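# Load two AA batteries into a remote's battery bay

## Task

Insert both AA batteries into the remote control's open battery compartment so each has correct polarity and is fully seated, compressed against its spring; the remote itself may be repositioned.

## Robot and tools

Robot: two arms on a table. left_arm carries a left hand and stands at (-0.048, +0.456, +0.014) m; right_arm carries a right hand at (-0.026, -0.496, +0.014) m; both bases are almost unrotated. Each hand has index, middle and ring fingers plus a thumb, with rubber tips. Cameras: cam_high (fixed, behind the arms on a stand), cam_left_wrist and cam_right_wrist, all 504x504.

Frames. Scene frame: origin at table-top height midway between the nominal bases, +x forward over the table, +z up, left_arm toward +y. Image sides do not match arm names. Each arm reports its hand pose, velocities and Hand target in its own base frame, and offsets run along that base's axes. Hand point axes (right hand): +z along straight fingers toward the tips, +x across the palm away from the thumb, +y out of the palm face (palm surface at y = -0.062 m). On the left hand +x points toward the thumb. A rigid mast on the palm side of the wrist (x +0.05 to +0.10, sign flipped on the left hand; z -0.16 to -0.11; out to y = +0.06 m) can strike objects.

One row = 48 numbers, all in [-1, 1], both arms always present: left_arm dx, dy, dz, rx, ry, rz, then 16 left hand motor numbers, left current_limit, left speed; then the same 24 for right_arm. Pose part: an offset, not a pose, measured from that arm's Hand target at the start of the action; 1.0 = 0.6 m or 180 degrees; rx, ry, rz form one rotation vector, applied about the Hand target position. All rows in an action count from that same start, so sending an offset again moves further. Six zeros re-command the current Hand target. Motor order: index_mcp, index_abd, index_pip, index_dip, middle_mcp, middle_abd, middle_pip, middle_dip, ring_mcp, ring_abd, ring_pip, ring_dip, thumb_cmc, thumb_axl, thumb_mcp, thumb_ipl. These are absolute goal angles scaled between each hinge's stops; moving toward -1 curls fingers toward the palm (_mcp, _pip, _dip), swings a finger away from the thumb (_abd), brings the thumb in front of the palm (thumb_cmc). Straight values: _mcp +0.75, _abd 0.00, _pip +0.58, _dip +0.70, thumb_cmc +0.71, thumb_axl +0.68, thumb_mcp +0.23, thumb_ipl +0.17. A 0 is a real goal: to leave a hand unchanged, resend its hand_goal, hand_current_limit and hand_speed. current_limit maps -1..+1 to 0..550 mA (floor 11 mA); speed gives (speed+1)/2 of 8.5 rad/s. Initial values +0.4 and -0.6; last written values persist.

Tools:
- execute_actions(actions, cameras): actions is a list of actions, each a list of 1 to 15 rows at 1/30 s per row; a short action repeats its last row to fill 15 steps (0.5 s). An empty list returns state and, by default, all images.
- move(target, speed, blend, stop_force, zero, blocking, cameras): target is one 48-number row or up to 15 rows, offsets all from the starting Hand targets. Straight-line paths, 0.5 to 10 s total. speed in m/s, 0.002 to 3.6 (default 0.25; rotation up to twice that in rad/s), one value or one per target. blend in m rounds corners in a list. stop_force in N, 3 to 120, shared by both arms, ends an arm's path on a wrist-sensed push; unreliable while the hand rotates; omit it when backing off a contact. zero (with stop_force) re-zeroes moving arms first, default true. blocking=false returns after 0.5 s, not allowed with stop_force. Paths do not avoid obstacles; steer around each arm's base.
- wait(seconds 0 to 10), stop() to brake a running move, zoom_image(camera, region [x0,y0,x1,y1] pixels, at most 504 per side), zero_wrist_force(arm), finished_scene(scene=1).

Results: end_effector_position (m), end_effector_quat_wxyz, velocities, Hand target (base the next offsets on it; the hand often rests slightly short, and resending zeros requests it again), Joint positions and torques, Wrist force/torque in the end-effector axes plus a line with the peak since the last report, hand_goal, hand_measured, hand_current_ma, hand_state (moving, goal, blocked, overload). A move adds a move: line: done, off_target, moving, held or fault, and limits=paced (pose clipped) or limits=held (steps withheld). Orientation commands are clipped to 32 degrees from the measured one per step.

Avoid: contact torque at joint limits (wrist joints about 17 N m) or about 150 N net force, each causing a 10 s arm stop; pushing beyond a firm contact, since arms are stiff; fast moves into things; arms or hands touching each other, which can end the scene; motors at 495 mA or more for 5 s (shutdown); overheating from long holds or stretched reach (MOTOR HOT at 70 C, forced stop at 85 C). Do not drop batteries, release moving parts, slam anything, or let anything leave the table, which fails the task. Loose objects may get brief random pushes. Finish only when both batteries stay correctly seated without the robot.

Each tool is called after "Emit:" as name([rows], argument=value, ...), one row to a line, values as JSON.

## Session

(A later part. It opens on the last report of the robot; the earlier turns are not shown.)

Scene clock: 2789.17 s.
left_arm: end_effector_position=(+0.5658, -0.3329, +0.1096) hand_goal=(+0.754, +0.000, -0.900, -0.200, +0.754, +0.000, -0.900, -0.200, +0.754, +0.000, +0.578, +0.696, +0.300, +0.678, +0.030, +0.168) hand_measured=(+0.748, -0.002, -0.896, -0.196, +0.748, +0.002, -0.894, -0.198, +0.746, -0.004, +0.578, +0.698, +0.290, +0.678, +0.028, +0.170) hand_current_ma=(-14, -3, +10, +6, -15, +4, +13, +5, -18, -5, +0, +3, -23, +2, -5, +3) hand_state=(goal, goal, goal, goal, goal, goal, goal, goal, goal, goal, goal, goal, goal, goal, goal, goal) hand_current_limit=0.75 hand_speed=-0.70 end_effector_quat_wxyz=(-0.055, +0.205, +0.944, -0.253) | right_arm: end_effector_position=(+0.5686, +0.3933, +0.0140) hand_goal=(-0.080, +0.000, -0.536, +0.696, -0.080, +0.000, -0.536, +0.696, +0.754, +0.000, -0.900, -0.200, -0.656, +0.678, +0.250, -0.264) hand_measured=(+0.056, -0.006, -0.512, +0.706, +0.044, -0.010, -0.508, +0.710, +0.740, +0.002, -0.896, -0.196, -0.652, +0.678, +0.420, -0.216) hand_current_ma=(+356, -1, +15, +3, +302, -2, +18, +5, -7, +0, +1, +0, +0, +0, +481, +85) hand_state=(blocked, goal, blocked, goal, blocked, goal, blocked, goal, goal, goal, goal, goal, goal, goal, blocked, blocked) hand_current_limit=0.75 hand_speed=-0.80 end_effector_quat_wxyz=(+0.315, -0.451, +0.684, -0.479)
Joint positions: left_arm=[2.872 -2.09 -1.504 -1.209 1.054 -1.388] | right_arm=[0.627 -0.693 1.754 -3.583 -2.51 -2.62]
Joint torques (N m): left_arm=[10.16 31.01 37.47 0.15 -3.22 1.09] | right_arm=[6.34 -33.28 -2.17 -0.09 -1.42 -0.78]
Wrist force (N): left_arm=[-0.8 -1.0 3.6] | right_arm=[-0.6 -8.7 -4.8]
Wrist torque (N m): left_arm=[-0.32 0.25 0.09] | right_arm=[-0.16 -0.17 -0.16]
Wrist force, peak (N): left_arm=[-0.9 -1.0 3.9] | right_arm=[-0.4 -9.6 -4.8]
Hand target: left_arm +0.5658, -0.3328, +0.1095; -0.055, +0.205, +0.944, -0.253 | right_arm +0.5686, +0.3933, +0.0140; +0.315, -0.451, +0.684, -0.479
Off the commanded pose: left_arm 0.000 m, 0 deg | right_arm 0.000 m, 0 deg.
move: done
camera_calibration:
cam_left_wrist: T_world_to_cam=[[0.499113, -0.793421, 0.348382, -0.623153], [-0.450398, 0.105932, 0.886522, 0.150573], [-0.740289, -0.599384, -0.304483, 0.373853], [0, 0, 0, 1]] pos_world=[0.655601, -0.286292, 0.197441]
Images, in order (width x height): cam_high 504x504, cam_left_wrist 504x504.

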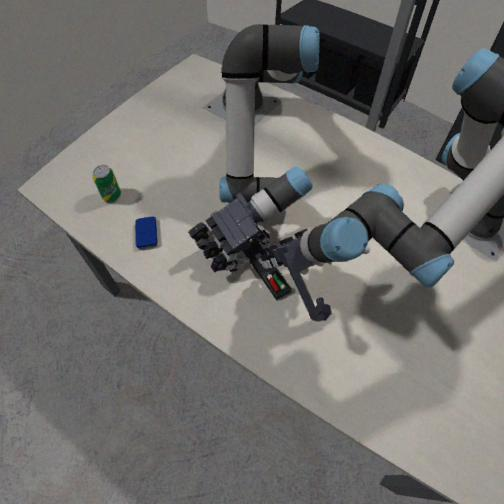

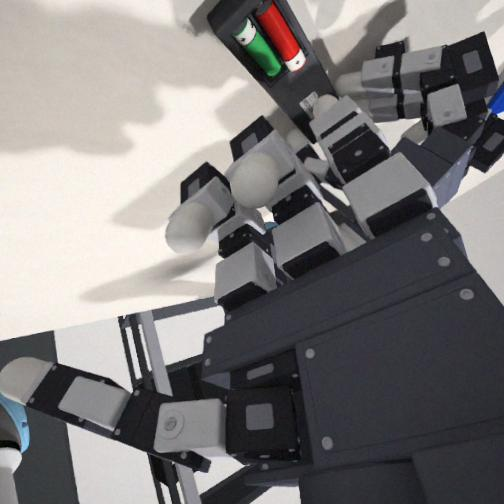

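Emit:
zoom_image(camera="cam_left_wrist", region=[240, 0, 320, 90])

Emit:
zoom_image(camera="cam_high", region=[262, 266, 297, 301])

Scaled by 5.600.

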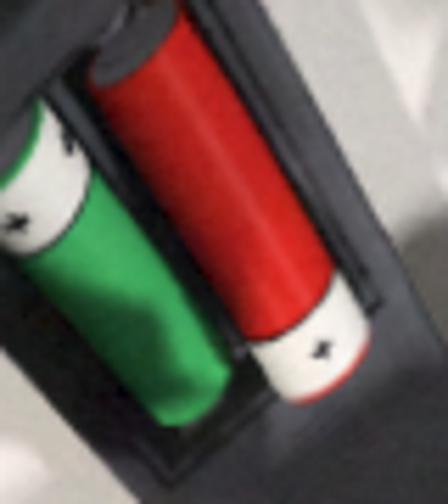

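Scaled by 14.400.

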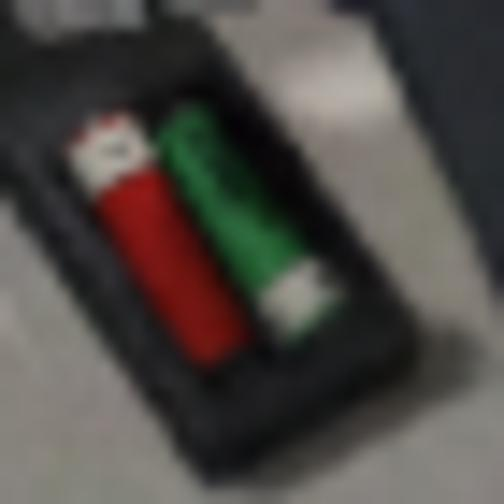

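Emit:
zoom_image(camera="cam_left_wrist", region=[270, 40, 360, 130])

Scaled by 5.600.

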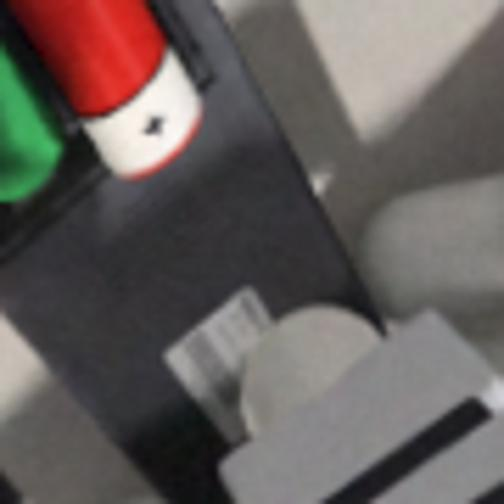

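Emit:
move([
  [-0.0043,0.0019,0,0,0,0,0.754,0,-0.9,-0.2,0.754,0,-0.9,-0.2,0.754,0,0.577,0.696,0.3,0.678,0.03,0.168,0.75,-0.7,0,0,0,0,0,0,-0.08,0,-0.536,0.696,-0.08,0,-0.536,0.696,0.754,0,-0.9,-0.2,-0.657,0.678,0.25,-0.265,0.75,-0.8],
  [-0.0043,0.0019,-0.0467,0,0,0,0.754,0,-0.9,-0.2,0.754,0,-0.9,-0.2,0.754,0,0.577,0.696,0.3,0.678,0.03,0.168,0.75,-0.7,0,0,0,0,0,0,-0.08,0,-0.536,0.696,-0.08,0,-0.536,0.696,0.754,0,-0.9,-0.2,-0.657,0.678,0.25,-0.265,0.75,-0.8],
], speed=0.04, stop_force=6, cameras=["cam_high","cam_left_wrist"])

Emit:
zoom_image(camera="cam_left_wrist", region=[240, 0, 360, 120])

Emit:
zoom_image(camera="cam_high", region=[240, 240, 310, 310])

Scene clock: 2826.77 s.
left_arm: end_effector_position=(+0.5633, -0.3316, +0.0814) hand_goal=(+0.754, +0.000, -0.900, -0.200, +0.754, +0.000, -0.900, -0.200, +0.754, +0.000, +0.578, +0.696, +0.300, +0.678, +0.030, +0.168) hand_measured=(+0.748, -0.002, -0.896, -0.196, +0.748, +0.002, -0.894, -0.198, +0.746, -0.004, +0.578, +0.698, +0.290, +0.678, +0.028, +0.170) hand_current_ma=(-14, -3, +10, +6, -15, +4, +13, +5, -18, -5, +0, +3, -23, +2, -5, +3) hand_state=(goal, goal, goal, goal, goal, goal, goal, goal, goal, goal, goal, goal, goal, goal, goal, goal) hand_current_limit=0.75 hand_speed=-0.70 end_effector_quat_wxyz=(-0.055, +0.205, +0.944, -0.253) | right_arm: end_effector_position=(+0.5686, +0.3933, +0.0140) hand_goal=(-0.080, +0.000, -0.536, +0.696, -0.080, +0.000, -0.536, +0.696, +0.754, +0.000, -0.900, -0.200, -0.656, +0.678, +0.250, -0.264) hand_measured=(+0.056, -0.006, -0.512, +0.706, +0.044, -0.010, -0.508, +0.710, +0.740, +0.002, -0.896, -0.196, -0.652, +0.678, +0.420, -0.216) hand_current_ma=(+356, -1, +15, +3, +302, -2, +18, +5, -7, +0, +1, +0, +0, +0, +481, +85) hand_state=(blocked, goal, blocked, goal, blocked, goal, blocked, goal, goal, goal, goal, goal, goal, goal, blocked, blocked) hand_current_limit=0.75 hand_speed=-0.80 end_effector_quat_wxyz=(+0.315, -0.451, +0.684, -0.479)
Joint positions: left_arm=[2.873 -2.115 -1.545 -1.144 1.054 -1.387] | right_arm=[0.627 -0.693 1.754 -3.583 -2.51 -2.62]
Joint torques (N m): left_arm=[-9.64 52.66 37.45 0.29 -0.2 -1.04] | right_arm=[6.13 -33.21 -2.55 -0.12 -1.32 -0.76]
Wrist force (N): left_arm=[-1.0 -0.7 3.8] | right_arm=[-0.6 -9.1 -4.7]
Wrist torque (N m): left_arm=[-0.31 0.28 0.05] | right_arm=[-0.21 -0.16 -0.17]
Wrist force, peak (N): left_arm=[-0.9 -0.9 3.9] | right_arm=[-0.3 -9.5 -5.0]
Hand target: left_arm +0.5633, -0.3316, +0.0814; -0.055, +0.205, +0.944, -0.253 | right_arm +0.5686, +0.3933, +0.0140; +0.315, -0.451, +0.684, -0.479
Off the commanded pose: left_arm 0.000 m, 0 deg | right_arm 0.000 m, 0 deg.
move: done
camera_calibration:
cam_left_wrist: T_world_to_cam=[[0.499381, -0.793364, 0.348127, -0.611165], [-0.450105, 0.105762, 0.88669, 0.174041], [-0.740287, -0.59949, -0.304282, 0.364129], [0, 0, 0, 1]] pos_world=[0.653101, -0.284992, 0.169241]
Images, in order (width x height): cam_high 504x504, cam_left_wrist 504x504.

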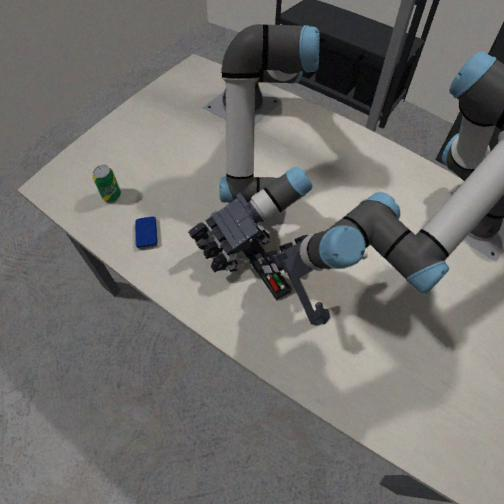

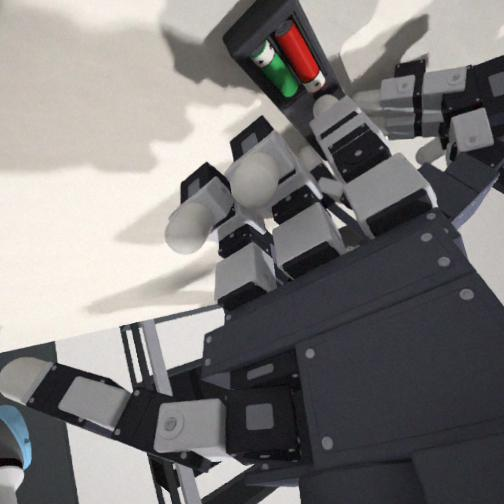

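Scaled by 4.200.

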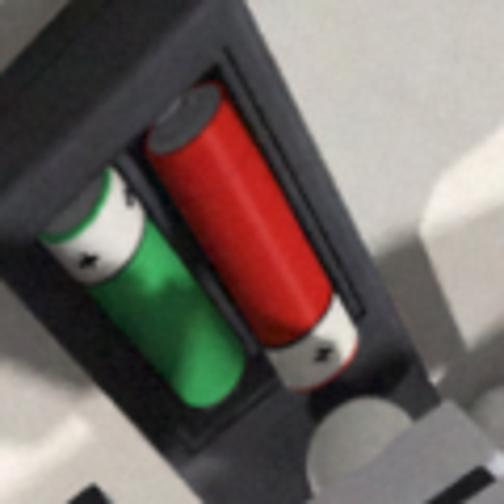

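Scaled by 7.200.

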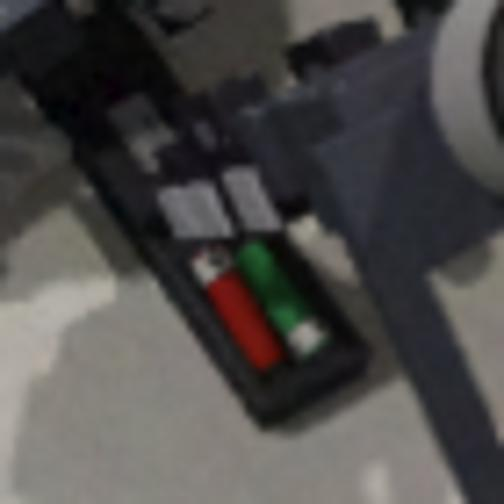

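Emit:
move([
  [0,0,-0.002,0,0,0,0.754,0,-0.9,-0.2,0.754,0,-0.9,-0.2,0.754,0,0.577,0.696,0.3,0.678,0.03,0.168,0.75,-0.7,0,0,0,0,0,0,-0.08,0,-0.536,0.696,-0.08,0,-0.536,0.696,0.754,0,-0.9,-0.2,-0.657,0.678,0.25,-0.265,0.75,-0.8],
  [0.0061,0.0137,-0.002,0,0,0,0.754,0,-0.9,-0.2,0.754,0,-0.9,-0.2,0.754,0,0.577,0.696,0.3,0.678,0.03,0.168,0.75,-0.7,0,0,0,0,0,0,-0.08,0,-0.536,0.696,-0.08,0,-0.536,0.696,0.754,0,-0.9,-0.2,-0.657,0.678,0.25,-0.265,0.75,-0.8],
], speed=0.02, stop_force=8, cameras=["cam_left_wrist"])

Emit:
zoom_image(camera="cam_left_wrist", region=[240, 0, 360, 120])

Scene clock: 2833.37 s.
left_arm: end_effector_position=(+0.5669, -0.3234, +0.0802) hand_goal=(+0.754, +0.000, -0.900, -0.200, +0.754, +0.000, -0.900, -0.200, +0.754, +0.000, +0.578, +0.696, +0.300, +0.678, +0.030, +0.168) hand_measured=(+0.748, -0.002, -0.896, -0.196, +0.748, +0.002, -0.894, -0.198, +0.752, -0.002, +0.578, +0.698, +0.290, +0.678, +0.028, +0.170) hand_current_ma=(-14, -3, +10, +6, -15, +4, +13, +5, -4, -4, +0, +3, -22, +2, -5, +3) hand_state=(goal, goal, goal, goal, goal, goal, goal, goal, goal, goal, goal, goal, goal, goal, goal, goal) hand_current_limit=0.75 hand_speed=-0.70 end_effector_quat_wxyz=(-0.055, +0.205, +0.944, -0.253) | right_arm: end_effector_position=(+0.5686, +0.3933, +0.0140) hand_goal=(-0.080, +0.000, -0.536, +0.696, -0.080, +0.000, -0.536, +0.696, +0.754, +0.000, -0.900, -0.200, -0.656, +0.678, +0.250, -0.264) hand_measured=(+0.056, -0.006, -0.512, +0.706, +0.044, -0.010, -0.508, +0.710, +0.740, +0.002, -0.896, -0.196, -0.652, +0.678, +0.420, -0.216) hand_current_ma=(+356, -1, +15, +3, +302, -2, +18, +5, -7, +0, +1, +0, +0, +0, +481, +85) hand_state=(blocked, goal, blocked, goal, blocked, goal, blocked, goal, goal, goal, goal, goal, goal, goal, blocked, blocked) hand_current_limit=0.75 hand_speed=-0.80 end_effector_quat_wxyz=(+0.315, -0.451, +0.684, -0.479)
Joint positions: left_arm=[2.887 -2.115 -1.546 -1.15 1.056 -1.372] | right_arm=[0.627 -0.693 1.754 -3.583 -2.51 -2.62]
Joint torques (N m): left_arm=[-8.97 49.45 10.5 4.06 -0.93 -1.2] | right_arm=[5.7 -33.51 -1.95 -0.09 -1.56 -0.65]
Wrist force (N): left_arm=[-0.9 -1.1 3.6] | right_arm=[-0.2 -8.9 -4.7]
Wrist torque (N m): left_arm=[-0.28 0.27 0.02] | right_arm=[-0.18 -0.23 -0.12]
Wrist force, peak (N): left_arm=[-0.8 -1.2 3.9] | right_arm=[-0.3 -9.4 -5.1]
Hand target: left_arm +0.5669, -0.3234, +0.0802; -0.055, +0.205, +0.944, -0.253 | right_arm +0.5686, +0.3933, +0.0140; +0.315, -0.451, +0.684, -0.479
Off the commanded pose: left_arm 0.000 m, 0 deg | right_arm 0.000 m, 0 deg.
move: done
camera_calibration:
cam_left_wrist: T_world_to_cam=[[0.499381, -0.793364, 0.348127, -0.60604], [-0.450105, 0.105762, 0.88669, 0.175858], [-0.740287, -0.59949, -0.304282, 0.371344], [0, 0, 0, 1]] pos_world=[0.656701, -0.276792, 0.168041]
Images, in order (width x height): cam_left_wrist 504x504.

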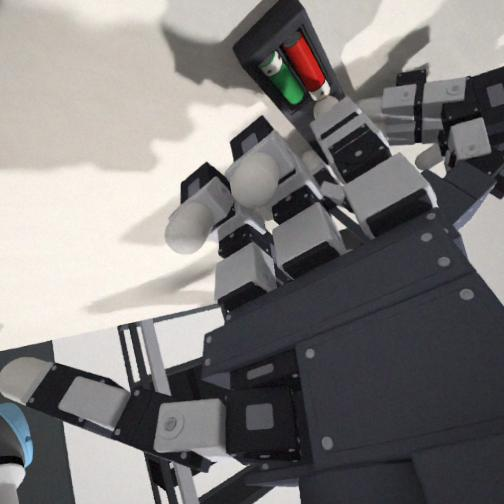

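Scaled by 4.200.

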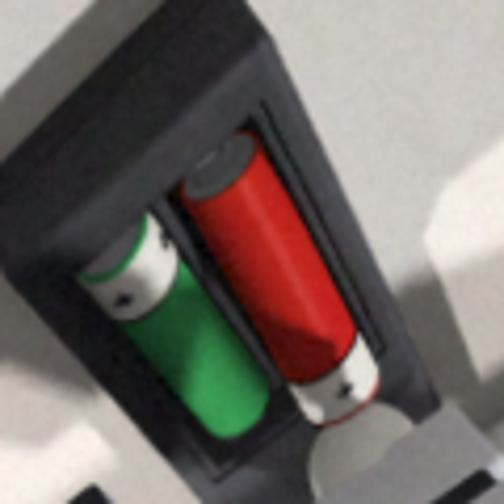

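Emit:
move(target=[0.0020,0.0046,0,0,0,0,0.754,0,-0.9,-0.2,0.754,0,-0.9,-0.2,0.70,0,0.54,0.66,0.3,0.678,0.03,0.168,0.75,-0.7,0,0,0,0,0,0,-0.08,0,-0.536,0.696,-0.08,0,-0.536,0.696,0.754,0,-0.9,-0.2,-0.657,0.678,0.25,-0.265,0.75,-0.8], speed=0.02, stop_force=15, cameras=["cam_left_wrist"])

Emit:
zoom_image(camera="cam_left_wrist", region=[240, 0, 360, 120])

Scene clock: 2841.20 s.
left_arm: end_effector_position=(+0.5681, -0.3206, +0.0802) hand_goal=(+0.754, +0.000, -0.900, -0.200, +0.754, +0.000, -0.900, -0.200, +0.700, +0.000, +0.540, +0.660, +0.300, +0.678, +0.030, +0.168) hand_measured=(+0.748, -0.002, -0.896, -0.196, +0.748, +0.002, -0.894, -0.198, +0.760, -0.002, +0.574, +0.686, +0.290, +0.678, +0.028, +0.170) hand_current_ma=(-14, -3, +10, +6, -15, +4, +13, +5, +221, -1, +106, +71, -22, +2, -5, +3) hand_state=(goal, goal, goal, goal, goal, goal, goal, goal, blocked, goal, blocked, blocked, goal, goal, goal, goal) hand_current_limit=0.75 hand_speed=-0.70 end_effector_quat_wxyz=(-0.055, +0.205, +0.944, -0.253) | right_arm: end_effector_position=(+0.5686, +0.3933, +0.0140) hand_goal=(-0.080, +0.000, -0.536, +0.696, -0.080, +0.000, -0.536, +0.696, +0.754, +0.000, -0.900, -0.200, -0.656, +0.678, +0.250, -0.264) hand_measured=(+0.056, -0.002, -0.512, +0.706, +0.044, -0.010, -0.508, +0.710, +0.740, +0.002, -0.896, -0.196, -0.652, +0.678, +0.420, -0.216) hand_current_ma=(+356, +0, +15, +3, +299, -2, +18, +5, -7, +0, +1, +0, +1, +0, +481, +85) hand_state=(blocked, goal, blocked, goal, blocked, goal, blocked, goal, goal, goal, goal, goal, goal, goal, blocked, blocked) hand_current_limit=0.75 hand_speed=-0.80 end_effector_quat_wxyz=(+0.315, -0.451, +0.684, -0.479)
Joint positions: left_arm=[2.891 -2.114 -1.546 -1.153 1.056 -1.366] | right_arm=[0.627 -0.693 1.754 -3.583 -2.51 -2.62]
Joint torques (N m): left_arm=[-1.16 52.44 7.56 2.6 0.83 -1.24] | right_arm=[7.46 -32.84 -1.99 -0.08 -1.59 -0.88]
Wrist force (N): left_arm=[-0.7 -4.3 4.4] | right_arm=[-1.1 -10.0 -4.6]
Wrist torque (N m): left_arm=[-0.15 0.32 0.24] | right_arm=[-0.26 -0.15 -0.11]
Wrist force, peak (N): left_arm=[-0.7 -4.5 4.6] | right_arm=[-1.2 -10.5 -5.1]
Hand target: left_arm +0.5681, -0.3207, +0.0802; -0.055, +0.205, +0.944, -0.253 | right_arm +0.5686, +0.3933, +0.0140; +0.315, -0.451, +0.684, -0.479
Off the commanded pose: left_arm 0.000 m, 0 deg | right_arm 0.000 m, 0 deg.
move: done
camera_calibration:
cam_left_wrist: T_world_to_cam=[[0.499492, -0.793327, 0.348052, -0.604518], [-0.450056, 0.105666, 0.886727, 0.176083], [-0.740241, -0.599556, -0.304262, 0.373935], [0, 0, 0, 1]] pos_world=[0.658001, -0.273991, 0.16804]
Images, in order (width x height): cam_left_wrist 504x504.

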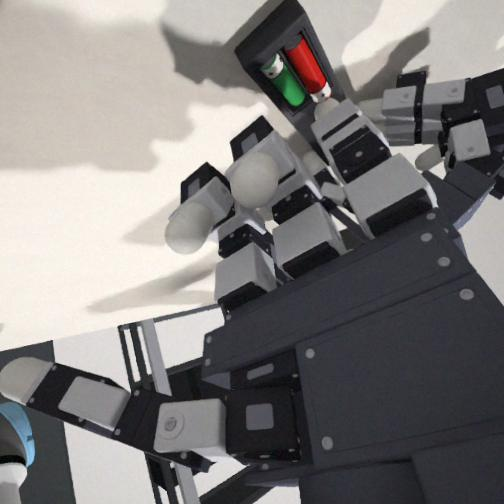

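Scaled by 4.200.

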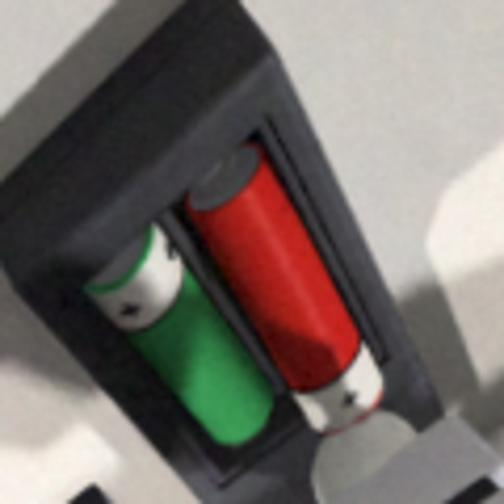

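Emit:
move(target=[0.0020,0.0046,0,0,0,0,0.754,0,-0.9,-0.2,0.754,0,-0.9,-0.2,0.65,0,0.48,0.60,0.3,0.678,0.03,0.168,0.75,-0.7,0,0,0,0,0,0,-0.08,0,-0.536,0.696,-0.08,0,-0.536,0.696,0.754,0,-0.9,-0.2,-0.657,0.678,0.25,-0.265,0.75,-0.8], speed=0.02, stop_force=18, cameras=["cam_left_wrist"])

Emit:
zoom_image(camera="cam_left_wrist", region=[240, 0, 360, 120])

Scene clock: 2847.43 s.
left_arm: end_effector_position=(+0.5693, -0.3179, +0.0802) hand_goal=(+0.754, +0.000, -0.900, -0.200, +0.754, +0.000, -0.900, -0.200, +0.650, +0.000, +0.480, +0.600, +0.300, +0.678, +0.030, +0.168) hand_measured=(+0.748, -0.002, -0.896, -0.196, +0.748, +0.002, -0.894, -0.198, +0.760, +0.000, +0.574, +0.660, +0.290, +0.678, +0.028, +0.170) hand_current_ma=(-13, -3, +10, +6, -14, +4, +13, +5, +462, +0, +358, +204, -22, +2, -5, +3) hand_state=(goal, goal, goal, goal, goal, goal, goal, goal, blocked, goal, blocked, blocked, goal, goal, goal, goal) hand_current_limit=0.75 hand_speed=-0.70 end_effector_quat_wxyz=(-0.055, +0.205, +0.944, -0.253) | right_arm: end_effector_position=(+0.5686, +0.3933, +0.0140) hand_goal=(-0.080, +0.000, -0.536, +0.696, -0.080, +0.000, -0.536, +0.696, +0.754, +0.000, -0.900, -0.200, -0.656, +0.678, +0.250, -0.264) hand_measured=(+0.056, -0.002, -0.512, +0.706, +0.044, -0.010, -0.508, +0.710, +0.740, +0.002, -0.896, -0.196, -0.652, +0.678, +0.420, -0.216) hand_current_ma=(+356, +0, +15, +3, +299, -2, +18, +5, -7, +0, +1, +0, +1, +0, +481, +85) hand_state=(blocked, goal, blocked, goal, blocked, goal, blocked, goal, goal, goal, goal, goal, goal, goal, blocked, blocked) hand_current_limit=0.75 hand_speed=-0.80 end_effector_quat_wxyz=(+0.315, -0.451, +0.684, -0.479)
Joint positions: left_arm=[2.896 -2.114 -1.547 -1.156 1.057 -1.361] | right_arm=[0.627 -0.693 1.754 -3.583 -2.51 -2.62]
Joint torques (N m): left_arm=[0.99 50.86 6.71 2.42 0.67 -1.13] | right_arm=[5.85 -33.44 -3.47 -0.08 -1.63 -0.78]
Wrist force (N): left_arm=[-0.7 -6.0 4.7] | right_arm=[-0.8 -10.4 -5.1]
Wrist torque (N m): left_arm=[-0.01 0.35 0.34] | right_arm=[-0.26 -0.17 -0.10]
Wrist force, peak (N): left_arm=[-0.7 -6.5 4.8] | right_arm=[-0.9 -10.7 -4.9]
Hand target: left_arm +0.5693, -0.3179, +0.0802; -0.055, +0.205, +0.944, -0.253 | right_arm +0.5686, +0.3933, +0.0140; +0.315, -0.451, +0.684, -0.479
Off the commanded pose: left_arm 0.000 m, 0 deg | right_arm 0.000 m, 0 deg.
move: done
camera_calibration:
cam_left_wrist: T_world_to_cam=[[0.499492, -0.793327, 0.348052, -0.602896], [-0.450056, 0.105666, 0.886727, 0.176327], [-0.740241, -0.599556, -0.304262, 0.376502], [0, 0, 0, 1]] pos_world=[0.659201, -0.271191, 0.16804]
Images, in order (width x height): cam_left_wrist 504x504.

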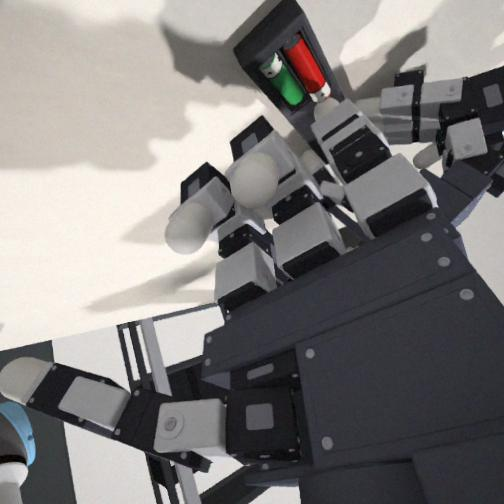

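Scaled by 4.200.

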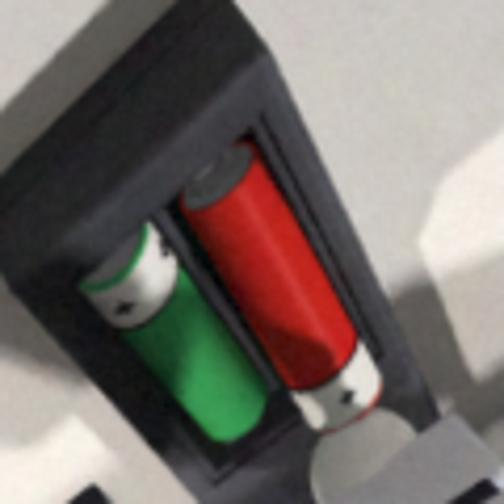

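Emit:
zoom_image(camera="cam_left_wrist", region=[270, 30, 350, 120])

Emit:
wait(seconds=0.1, cameras=["cam_high"])

Emit:
zoom_image(camera="cam_high", region=[240, 240, 310, 310])

Scaled by 5.600.

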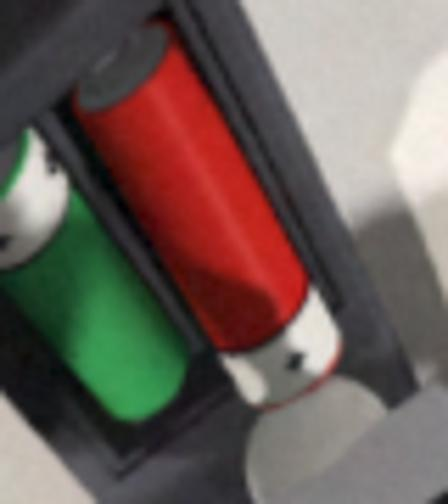

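Scene clock: 2862.10 s.
left_arm: end_effector_position=(+0.5693, -0.3179, +0.0802) hand_goal=(+0.754, +0.000, -0.900, -0.200, +0.754, +0.000, -0.900, -0.200, +0.650, +0.000, +0.480, +0.600, +0.300, +0.678, +0.030, +0.168) hand_measured=(+0.748, -0.002, -0.896, -0.196, +0.748, +0.002, -0.894, -0.198, +0.760, +0.000, +0.574, +0.660, +0.290, +0.678, +0.028, +0.170) hand_current_ma=(-13, -3, +10, +6, -14, +4, +13, +5, +462, +0, +358, +204, -22, +2, -5, +3) hand_state=(goal, goal, goal, goal, goal, goal, goal, goal, blocked, goal, blocked, blocked, goal, goal, goal, goal) hand_current_limit=0.75 hand_speed=-0.70 end_effector_quat_wxyz=(-0.055, +0.205, +0.944, -0.253) | right_arm: end_effector_position=(+0.5686, +0.3933, +0.0140) hand_goal=(-0.080, +0.000, -0.536, +0.696, -0.080, +0.000, -0.536, +0.696, +0.754, +0.000, -0.900, -0.200, -0.656, +0.678, +0.250, -0.264) hand_measured=(+0.056, -0.002, -0.512, +0.706, +0.044, -0.010, -0.508, +0.710, +0.740, +0.002, -0.896, -0.196, -0.652, +0.678, +0.420, -0.216) hand_current_ma=(+356, +0, +15, +3, +299, -2, +18, +5, -7, +0, +1, +0, +1, +0, +481, +85) hand_state=(blocked, goal, blocked, goal, blocked, goal, blocked, goal, goal, goal, goal, goal, goal, goal, blocked, blocked) hand_current_limit=0.75 hand_speed=-0.80 end_effector_quat_wxyz=(+0.315, -0.451, +0.684, -0.479)
Joint positions: left_arm=[2.896 -2.114 -1.547 -1.156 1.057 -1.361] | right_arm=[0.627 -0.693 1.754 -3.583 -2.51 -2.62]
Joint torques (N m): left_arm=[-6.96 41.98 9.12 3.65 -1.44 -1.27] | right_arm=[6.49 -33.54 -1.86 -0.18 -1.58 -0.86]
Wrist force (N): left_arm=[-0.8 -6.5 4.6] | right_arm=[-1.2 -10.5 -4.7]
Wrist torque (N m): left_arm=[-0.06 0.35 0.35] | right_arm=[-0.31 -0.14 -0.13]
Wrist force, peak (N): left_arm=[-1.1 -6.6 4.9] | right_arm=[-1.3 -10.7 -4.8]
Hand target: left_arm +0.5693, -0.3179, +0.0802; -0.055, +0.205, +0.944, -0.253 | right_arm +0.5686, +0.3933, +0.0140; +0.315, -0.451, +0.684, -0.479
Off the commanded pose: left_arm 0.000 m, 0 deg | right_arm 0.000 m, 0 deg.
wait: 0.10 s; at rest from the start
Images, in order (width x height): cam_high 504x504.

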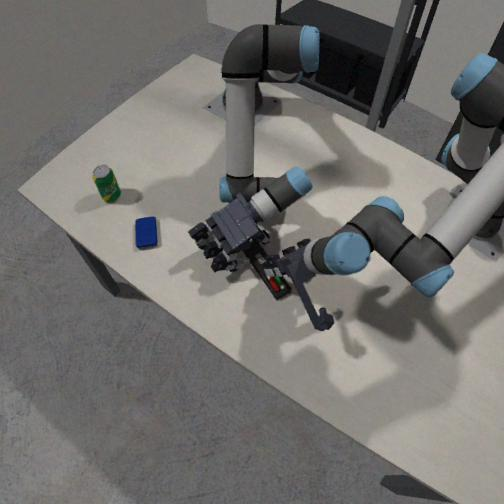

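Scaled by 7.200.

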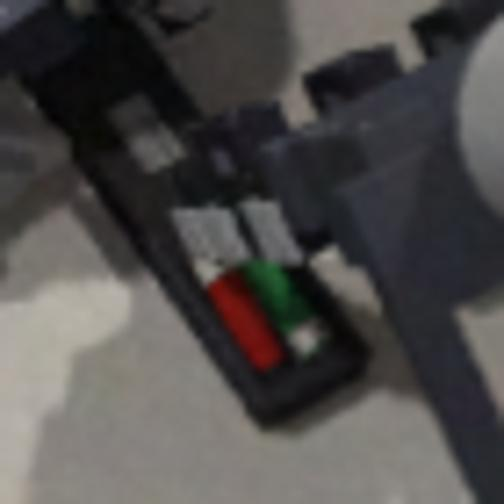

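Emit:
move([
  [-0.0027,-0.0061,0,0,0,0,0.754,0,-0.9,-0.2,0.754,0,-0.9,-0.2,0.754,0,0.577,0.696,0.3,0.678,0.03,0.168,0.75,-0.7,0,0,0,0,0,0,-0.08,0,-0.536,0.696,-0.08,0,-0.536,0.696,0.754,0,-0.9,-0.2,-0.657,0.678,0.25,-0.265,0.75,-0.8],
  [-0.0027,-0.0061,0.0417,0,0,0,0.754,0,-0.9,-0.2,0.754,0,-0.9,-0.2,0.754,0,0.577,0.696,0.3,0.678,0.03,0.168,0.75,-0.7,0,0,0,0,0,0,-0.08,0,-0.536,0.696,-0.08,0,-0.536,0.696,0.754,0,-0.9,-0.2,-0.657,0.678,0.25,-0.265,0.75,-0.8],
  [0.0112,0.0251,0.0417,0,0,0,0.754,0,-0.9,-0.2,0.754,0,-0.9,-0.2,0.754,0,0.577,0.696,0.3,0.678,0.03,0.168,0.75,-0.7,0,0,0,0,0,0,-0.08,0,-0.536,0.696,-0.08,0,-0.536,0.696,0.754,0,-0.9,-0.2,-0.657,0.678,0.25,-0.265,0.75,-0.8],
], speed=0.05, cameras=["cam_left_wrist","cam_high"])

Emit:
zoom_image(camera="cam_left_wrist", region=[250, 20, 360, 130])

Emit:
zoom_image(camera="cam_high", region=[240, 240, 310, 310])

Scene clock: 2883.87 s.
left_arm: end_effector_position=(+0.5760, -0.3027, +0.1052) hand_goal=(+0.754, +0.000, -0.900, -0.200, +0.754, +0.000, -0.900, -0.200, +0.754, +0.000, +0.578, +0.696, +0.300, +0.678, +0.030, +0.168) hand_measured=(+0.748, -0.002, -0.896, -0.196, +0.748, +0.002, -0.894, -0.198, +0.750, +0.000, +0.580, +0.698, +0.290, +0.678, +0.028, +0.170) hand_current_ma=(-12, -3, +10, +6, -13, +4, +13, +5, -8, +0, +2, +4, -22, +2, -5, +3) hand_state=(goal, goal, goal, goal, goal, goal, goal, goal, goal, goal, goal, goal, goal, goal, goal, goal) hand_current_limit=0.75 hand_speed=-0.70 end_effector_quat_wxyz=(-0.055, +0.205, +0.944, -0.253) | right_arm: end_effector_position=(+0.5686, +0.3933, +0.0140) hand_goal=(-0.080, +0.000, -0.536, +0.696, -0.080, +0.000, -0.536, +0.696, +0.754, +0.000, -0.900, -0.200, -0.656, +0.678, +0.250, -0.264) hand_measured=(+0.056, -0.002, -0.512, +0.706, +0.044, -0.010, -0.508, +0.710, +0.740, +0.002, -0.896, -0.196, -0.652, +0.678, +0.420, -0.216) hand_current_ma=(+356, +0, +15, +3, +299, -2, +18, +5, -7, +0, +1, +0, +1, +0, +481, +85) hand_state=(blocked, goal, blocked, goal, blocked, goal, blocked, goal, goal, goal, goal, goal, goal, goal, blocked, blocked) hand_current_limit=0.75 hand_speed=-0.80 end_effector_quat_wxyz=(+0.315, -0.451, +0.684, -0.479)
Joint positions: left_arm=[2.92 -2.084 -1.518 -1.228 1.059 -1.333] | right_arm=[0.627 -0.693 1.754 -3.583 -2.51 -2.62]
Joint torques (N m): left_arm=[-13.49 49.07 37.96 3.98 -0.42 -1.31] | right_arm=[5.96 -32.81 -2.41 -0.34 -1.53 -1.01]
Wrist force (N): left_arm=[-0.7 -0.8 3.6] | right_arm=[-1.0 -10.4 -5.0]
Wrist torque (N m): left_arm=[-0.30 0.24 0.02] | right_arm=[-0.27 -0.15 -0.13]
Wrist force, peak (N): left_arm=[-1.0 -6.3 5.1] | right_arm=[-1.1 -10.6 -5.0]
Hand target: left_arm +0.5760, -0.3028, +0.1053; -0.055, +0.205, +0.944, -0.253 | right_arm +0.5686, +0.3933, +0.0140; +0.315, -0.451, +0.684, -0.479
Off the commanded pose: left_arm 0.000 m, 0 deg | right_arm 0.000 m, 0 deg.
move: done
camera_calibration:
cam_left_wrist: T_world_to_cam=[[0.499552, -0.793339, 0.347938, -0.602985], [-0.449992, 0.105563, 0.886772, 0.155501], [-0.74024, -0.599558, -0.304261, 0.39812], [0, 0, 0, 1]] pos_world=[0.665901, -0.256091, 0.19304]
Images, in order (width x height): cam_high 504x504, cam_left_wrist 504x504.

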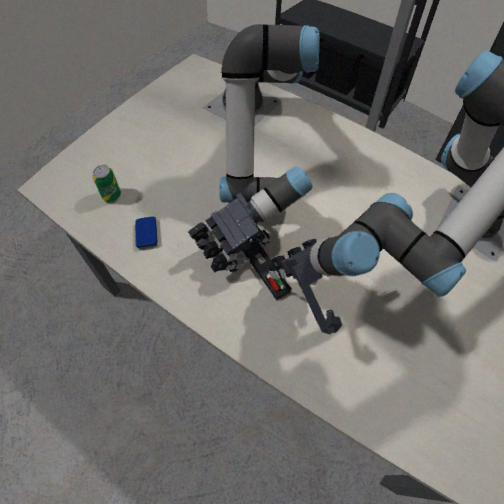

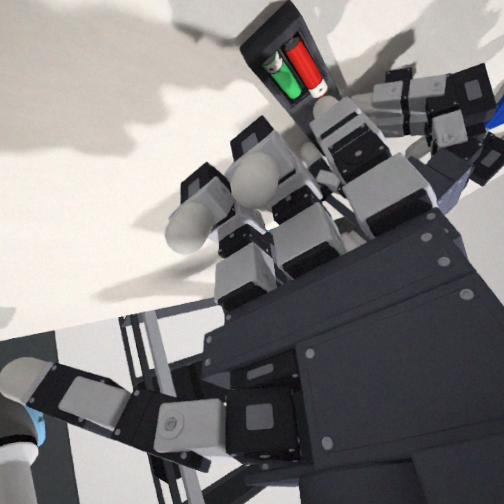

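Scaled by 4.582.

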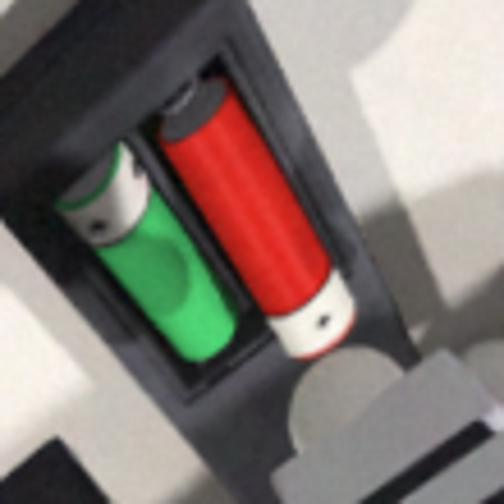

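Scaled by 7.200.

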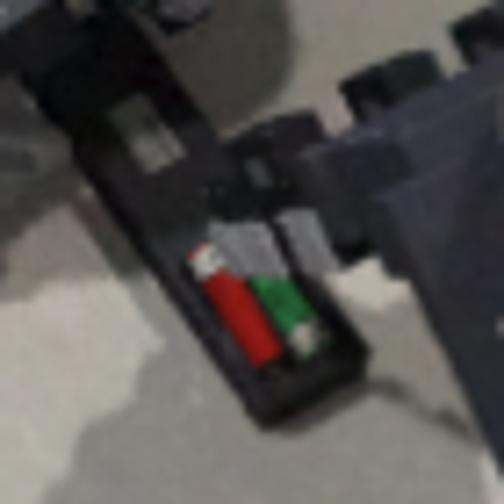

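Emit:
move([
  [-0.0039,-0.0128,0,0,0,0,0.754,0,-0.9,-0.2,0.754,0,-0.9,-0.2,0.754,0,0.577,0.696,0.3,0.678,0.03,0.168,0.75,-0.7,0,0,0,0,0,0,-0.08,0,-0.536,0.696,-0.08,0,-0.536,0.696,0.754,0,-0.9,-0.2,-0.657,0.678,0.25,-0.265,0.75,-0.8],
  [-0.0039,-0.0128,-0.05,0,0,0,0.754,0,-0.9,-0.2,0.754,0,-0.9,-0.2,0.754,0,0.577,0.696,0.3,0.678,0.03,0.168,0.75,-0.7,0,0,0,0,0,0,-0.08,0,-0.536,0.696,-0.08,0,-0.536,0.696,0.754,0,-0.9,-0.2,-0.657,0.678,0.25,-0.265,0.75,-0.8],
], speed=0.03, stop_force=7, cameras=["cam_left_wrist","cam_high"])

Emit:
zoom_image(camera="cam_left_wrist", region=[250, 20, 360, 130])

Scene clock: 2897.10 s.
left_arm: end_effector_position=(+0.5737, -0.3106, +0.0883) hand_goal=(+0.754, +0.000, -0.900, -0.200, +0.754, +0.000, -0.900, -0.200, +0.754, +0.000, +0.578, +0.696, +0.300, +0.678, +0.030, +0.168) hand_measured=(+0.748, -0.002, -0.896, -0.196, +0.748, +0.002, -0.894, -0.198, +0.758, +0.020, +0.582, +0.698, +0.290, +0.678, +0.028, +0.170) hand_current_ma=(-12, -3, +10, +6, -13, +4, +13, +5, +9, +47, +7, +3, -22, +2, -5, +3) hand_state=(goal, goal, goal, goal, goal, goal, goal, goal, goal, blocked, goal, goal, goal, goal, goal, goal) hand_current_limit=0.75 hand_speed=-0.70 end_effector_quat_wxyz=(-0.055, +0.205, +0.944, -0.253) | right_arm: end_effector_position=(+0.5686, +0.3933, +0.0140) hand_goal=(-0.080, +0.000, -0.536, +0.696, -0.080, +0.000, -0.536, +0.696, +0.754, +0.000, -0.900, -0.200, -0.656, +0.678, +0.250, -0.264) hand_measured=(+0.056, -0.002, -0.512, +0.706, +0.044, -0.010, -0.508, +0.710, +0.740, +0.002, -0.896, -0.196, -0.652, +0.678, +0.420, -0.216) hand_current_ma=(+356, +0, +15, +3, +299, -2, +18, +5, -7, +0, +1, +0, +1, +0, +481, +85) hand_state=(blocked, goal, blocked, goal, blocked, goal, blocked, goal, goal, goal, goal, goal, goal, goal, blocked, blocked) hand_current_limit=0.75 hand_speed=-0.80 end_effector_quat_wxyz=(+0.315, -0.451, +0.684, -0.479)
Joint positions: left_arm=[2.908 -2.106 -1.534 -1.184 1.058 -1.347] | right_arm=[0.627 -0.693 1.754 -3.583 -2.51 -2.62]
Joint torques (N m): left_arm=[-11.83 50.59 36.39 3.68 -0.63 1.13] | right_arm=[5.86 -33.61 -3.15 -0.36 -1.61 -1.12]
Wrist force (N): left_arm=[-0.5 -1.1 0.7] | right_arm=[-1.0 -10.3 -5.0]
Wrist torque (N m): left_arm=[-0.04 0.11 0.10] | right_arm=[-0.26 -0.15 -0.13]
Wrist force, peak (N): left_arm=[0.2 -1.8 -11.1] | right_arm=[-1.2 -10.7 -4.5]
Hand target: left_arm +0.5737, -0.3106, +0.0883; -0.055, +0.205, +0.944, -0.253 (not the last commanded pose) | right_arm +0.5686, +0.3933, +0.0140; +0.315, -0.451, +0.684, -0.479
Off the commanded pose: left_arm 0.013 m, 0 deg | right_arm 0.000 m, 0 deg.
move: contact (left_arm); path passed 1 of 2 targets
camera_calibration:
cam_left_wrist: T_world_to_cam=[[0.49936, -0.79336, 0.348166, -0.602058], [-0.450127, 0.105797, 0.886675, 0.170498], [-0.740287, -0.599489, -0.304282, 0.386487], [0, 0, 0, 1]] pos_world=[0.663501, -0.263992, 0.176041]
Images, in order (width x height): cam_high 504x504, cam_left_wrist 504x504.

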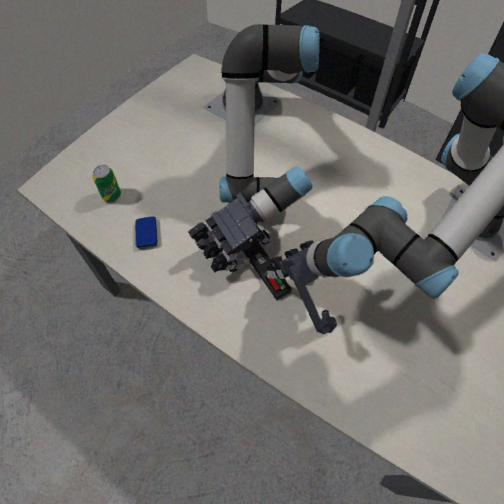

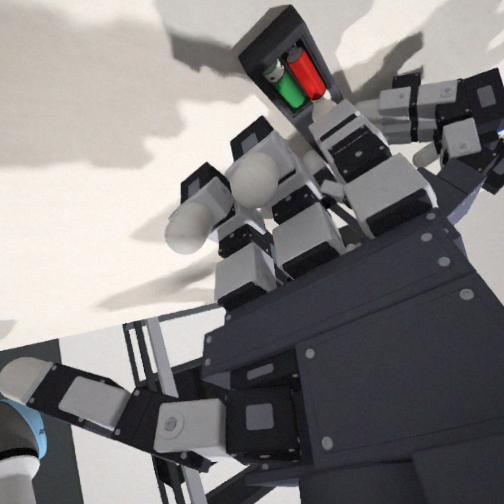

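Scaled by 4.582.

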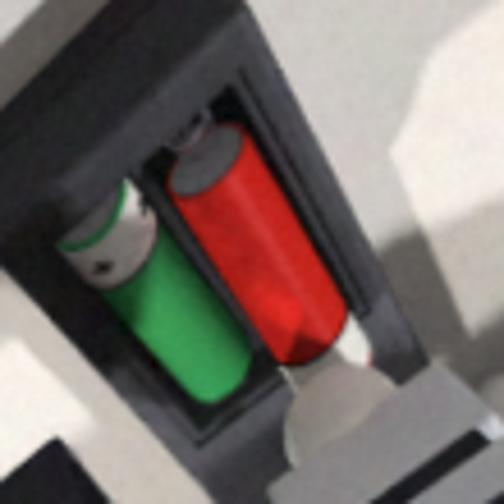

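Emit:
move([
  [0,0,0.008,0,0,0,0.754,0,-0.9,-0.2,0.754,0,-0.9,-0.2,0.754,0,0.577,0.696,0.3,0.678,0.03,0.168,0.75,-0.7,0,0,0,0,0,0,-0.08,0,-0.536,0.696,-0.08,0,-0.536,0.696,0.754,0,-0.9,-0.2,-0.657,0.678,0.25,-0.265,0.75,-0.8],
], speed=0.03, cameras=["cam_left_wrist"])

Emit:
zoom_image(camera="cam_left_wrist", region=[270, 30, 350, 120])

Scene clock: 2908.40 s.
left_arm: end_effector_position=(+0.5737, -0.3106, +0.0931) hand_goal=(+0.754, +0.000, -0.900, -0.200, +0.754, +0.000, -0.900, -0.200, +0.754, +0.000, +0.578, +0.696, +0.300, +0.678, +0.030, +0.168) hand_measured=(+0.748, -0.002, -0.896, -0.196, +0.748, +0.002, -0.894, -0.198, +0.750, +0.004, +0.580, +0.698, +0.290, +0.678, +0.028, +0.170) hand_current_ma=(-12, -3, +10, +6, -13, +4, +13, +5, -7, +5, +2, +3, -22, +2, -5, +3) hand_state=(goal, goal, goal, goal, goal, goal, goal, goal, goal, goal, goal, goal, goal, goal, goal, goal) hand_current_limit=0.75 hand_speed=-0.70 end_effector_quat_wxyz=(-0.055, +0.205, +0.944, -0.253) | right_arm: end_effector_position=(+0.5686, +0.3933, +0.0140) hand_goal=(-0.080, +0.000, -0.536, +0.696, -0.080, +0.000, -0.536, +0.696, +0.754, +0.000, -0.900, -0.200, -0.656, +0.678, +0.250, -0.264) hand_measured=(+0.056, -0.002, -0.512, +0.706, +0.044, -0.010, -0.508, +0.710, +0.740, +0.002, -0.896, -0.196, -0.652, +0.678, +0.420, -0.216) hand_current_ma=(+356, +0, +15, +3, +299, -2, +18, +5, -7, +0, +1, +0, +1, +0, +481, +85) hand_state=(blocked, goal, blocked, goal, blocked, goal, blocked, goal, goal, goal, goal, goal, goal, goal, blocked, blocked) hand_current_limit=0.75 hand_speed=-0.80 end_effector_quat_wxyz=(+0.315, -0.451, +0.684, -0.479)
Joint positions: left_arm=[2.908 -2.1 -1.529 -1.194 1.058 -1.347] | right_arm=[0.627 -0.693 1.754 -3.583 -2.51 -2.62]
Joint torques (N m): left_arm=[-11.32 44.41 31.96 2.21 -0.15 0.55] | right_arm=[5.91 -34.08 -3.4 -0.3 -1.62 -1.17]
Wrist force (N): left_arm=[-0.9 -0.9 3.6] | right_arm=[-0.9 -10.3 -5.0]
Wrist torque (N m): left_arm=[-0.32 0.27 0.04] | right_arm=[-0.25 -0.17 -0.11]
Wrist force, peak (N): left_arm=[-0.9 -1.0 3.7] | right_arm=[-1.0 -10.5 -4.9]
Hand target: left_arm +0.5737, -0.3106, +0.0931; -0.055, +0.205, +0.944, -0.253 | right_arm +0.5686, +0.3933, +0.0140; +0.315, -0.451, +0.684, -0.479
Off the commanded pose: left_arm 0.000 m, 0 deg | right_arm 0.000 m, 0 deg.
move: done
camera_calibration:
cam_left_wrist: T_world_to_cam=[[0.499344, -0.793356, 0.348197, -0.603758], [-0.450145, 0.105825, 0.886663, 0.166175], [-0.740287, -0.599489, -0.304282, 0.387978], [0, 0, 0, 1]] pos_world=[0.663501, -0.263992, 0.180941]
Images, in order (width x height): cam_left_wrist 504x504.

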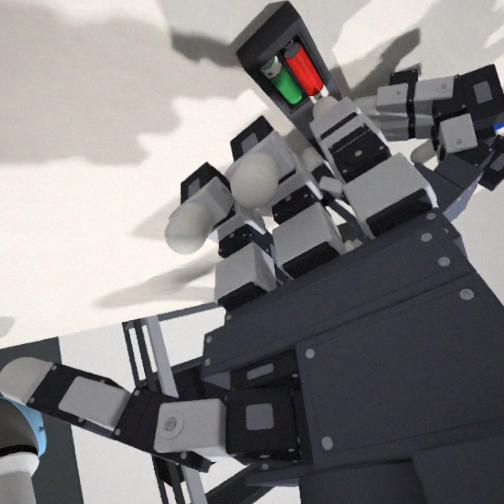

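Scaled by 5.600.

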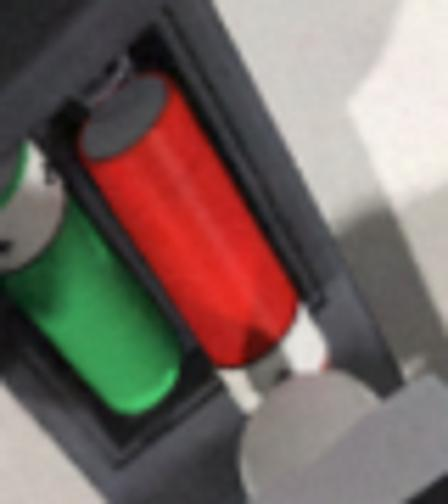

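Emit:
move([
  [0,0,0.025,0,0,0,0.754,0,-0.9,-0.2,0.754,0,-0.9,-0.2,0.754,0,0.577,0.696,0.3,0.678,0.03,0.168,0.75,-0.7,0,0,0,0,0,0,-0.08,0,-0.536,0.696,-0.08,0,-0.536,0.696,0.754,0,-0.9,-0.2,-0.657,0.678,0.25,-0.265,0.75,-0.8],
  [0.009,0.02,-0.0793,-0.1523,0.0678,0,0.754,0,-0.9,-0.2,0.754,0,-0.9,-0.2,0.754,0,0.577,0.696,0.3,0.678,0.03,0.168,0.75,-0.7,0,0,0,0,0,0,-0.08,0,-0.536,0.696,-0.08,0,-0.536,0.696,0.754,0,-0.9,-0.2,-0.657,0.678,0.25,-0.265,0.75,-0.8],
], speed=0.06, cameras=["cam_left_wrist","cam_high"])

Emit:
zoom_image(camera="cam_left_wrist", region=[240, 20, 360, 130])

Emit:
zoom_image(camera="cam_high", region=[240, 240, 310, 310])

Scene clock: 2936.00 s.
left_arm: end_effector_position=(+0.5792, -0.2985, +0.0454) hand_goal=(+0.754, +0.000, -0.900, -0.200, +0.754, +0.000, -0.900, -0.200, +0.754, +0.000, +0.578, +0.696, +0.300, +0.678, +0.030, +0.168) hand_measured=(+0.748, -0.002, -0.896, -0.196, +0.748, +0.002, -0.894, -0.198, +0.746, +0.004, +0.578, +0.698, +0.290, +0.678, +0.028, +0.170) hand_current_ma=(-12, -3, +10, +6, -13, +4, +13, +5, -17, +5, +0, +3, -21, +2, -5, +3) hand_state=(goal, goal, goal, goal, goal, goal, goal, goal, goal, goal, goal, goal, goal, goal, goal, goal) hand_current_limit=0.75 hand_speed=-0.70 end_effector_quat_wxyz=(-0.104, +0.184, +0.846, -0.489) | right_arm: end_effector_position=(+0.5686, +0.3933, +0.0140) hand_goal=(-0.080, +0.000, -0.536, +0.696, -0.080, +0.000, -0.536, +0.696, +0.754, +0.000, -0.900, -0.200, -0.656, +0.678, +0.250, -0.264) hand_measured=(+0.056, -0.002, -0.512, +0.706, +0.044, -0.010, -0.508, +0.710, +0.740, +0.002, -0.896, -0.196, -0.652, +0.678, +0.420, -0.216) hand_current_ma=(+356, +0, +15, +3, +299, -2, +18, +5, -7, +0, +1, +0, +1, +0, +481, +85) hand_state=(blocked, goal, blocked, goal, blocked, goal, blocked, goal, goal, goal, goal, goal, goal, goal, blocked, blocked) hand_current_limit=0.75 hand_speed=-0.80 end_effector_quat_wxyz=(+0.315, -0.451, +0.684, -0.479)
Joint positions: left_arm=[3.094 -2.222 -1.494 -1.564 0.634 -0.896] | right_arm=[0.627 -0.693 1.754 -3.583 -2.51 -2.62]
Joint torques (N m): left_arm=[-11.13 56.03 20.42 3.25 0.96 -1.1] | right_arm=[5.98 -33.24 -3.1 -0.56 -1.35 -1.2]
Wrist force (N): left_arm=[-0.7 -0.6 3.2] | right_arm=[-1.1 -10.0 -5.0]
Wrist torque (N m): left_arm=[-0.26 0.24 0.02] | right_arm=[-0.21 -0.14 -0.11]
Wrist force, peak (N): left_arm=[-1.0 -2.1 3.7] | right_arm=[-1.5 -10.6 -4.8]
Hand target: left_arm +0.5791, -0.2986, +0.0455; -0.104, +0.185, +0.846, -0.489 | right_arm +0.5686, +0.3933, +0.0140; +0.315, -0.451, +0.684, -0.479
Off the commanded pose: left_arm 0.000 m, 0 deg | right_arm 0.000 m, 0 deg.
move: done
camera_calibration:
cam_left_wrist: T_world_to_cam=[[0.598779, -0.570207, 0.56243, -0.581032], [-0.265128, 0.521525, 0.810999, 0.230049], [-0.755758, -0.634725, 0.1611, 0.362173], [0, 0, 0, 1]] pos_world=[0.682618, -0.221404, 0.0818744]
Images, in order (width x height): cam_high 504x504, cam_left_wrist 504x504.

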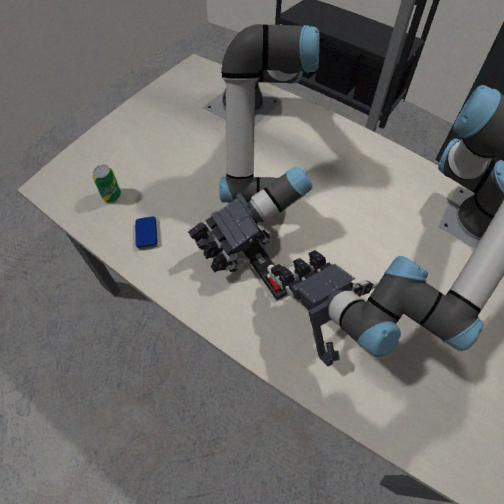

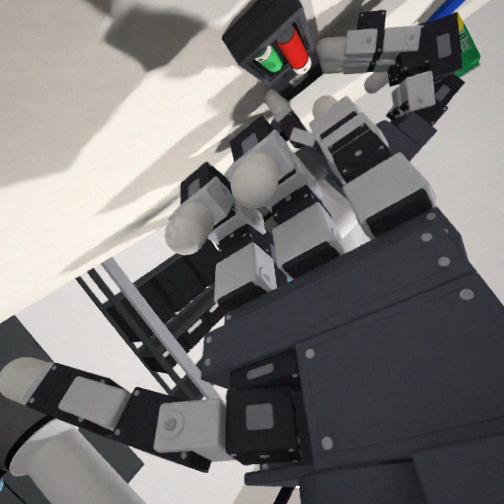

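Scaled by 4.200.

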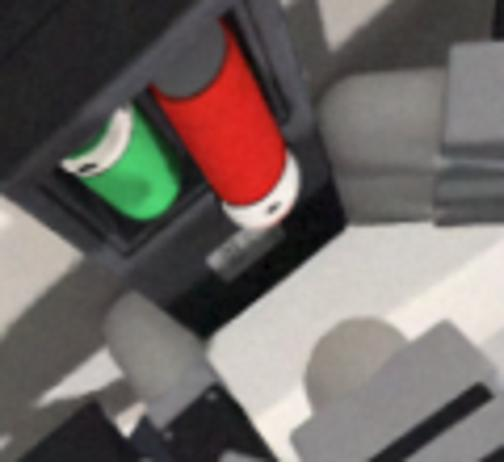

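Scaled by 7.200.

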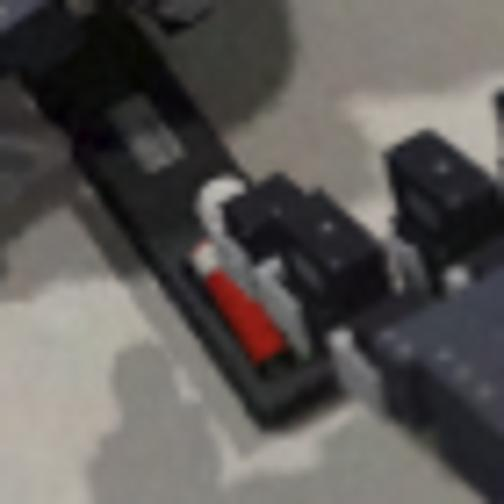

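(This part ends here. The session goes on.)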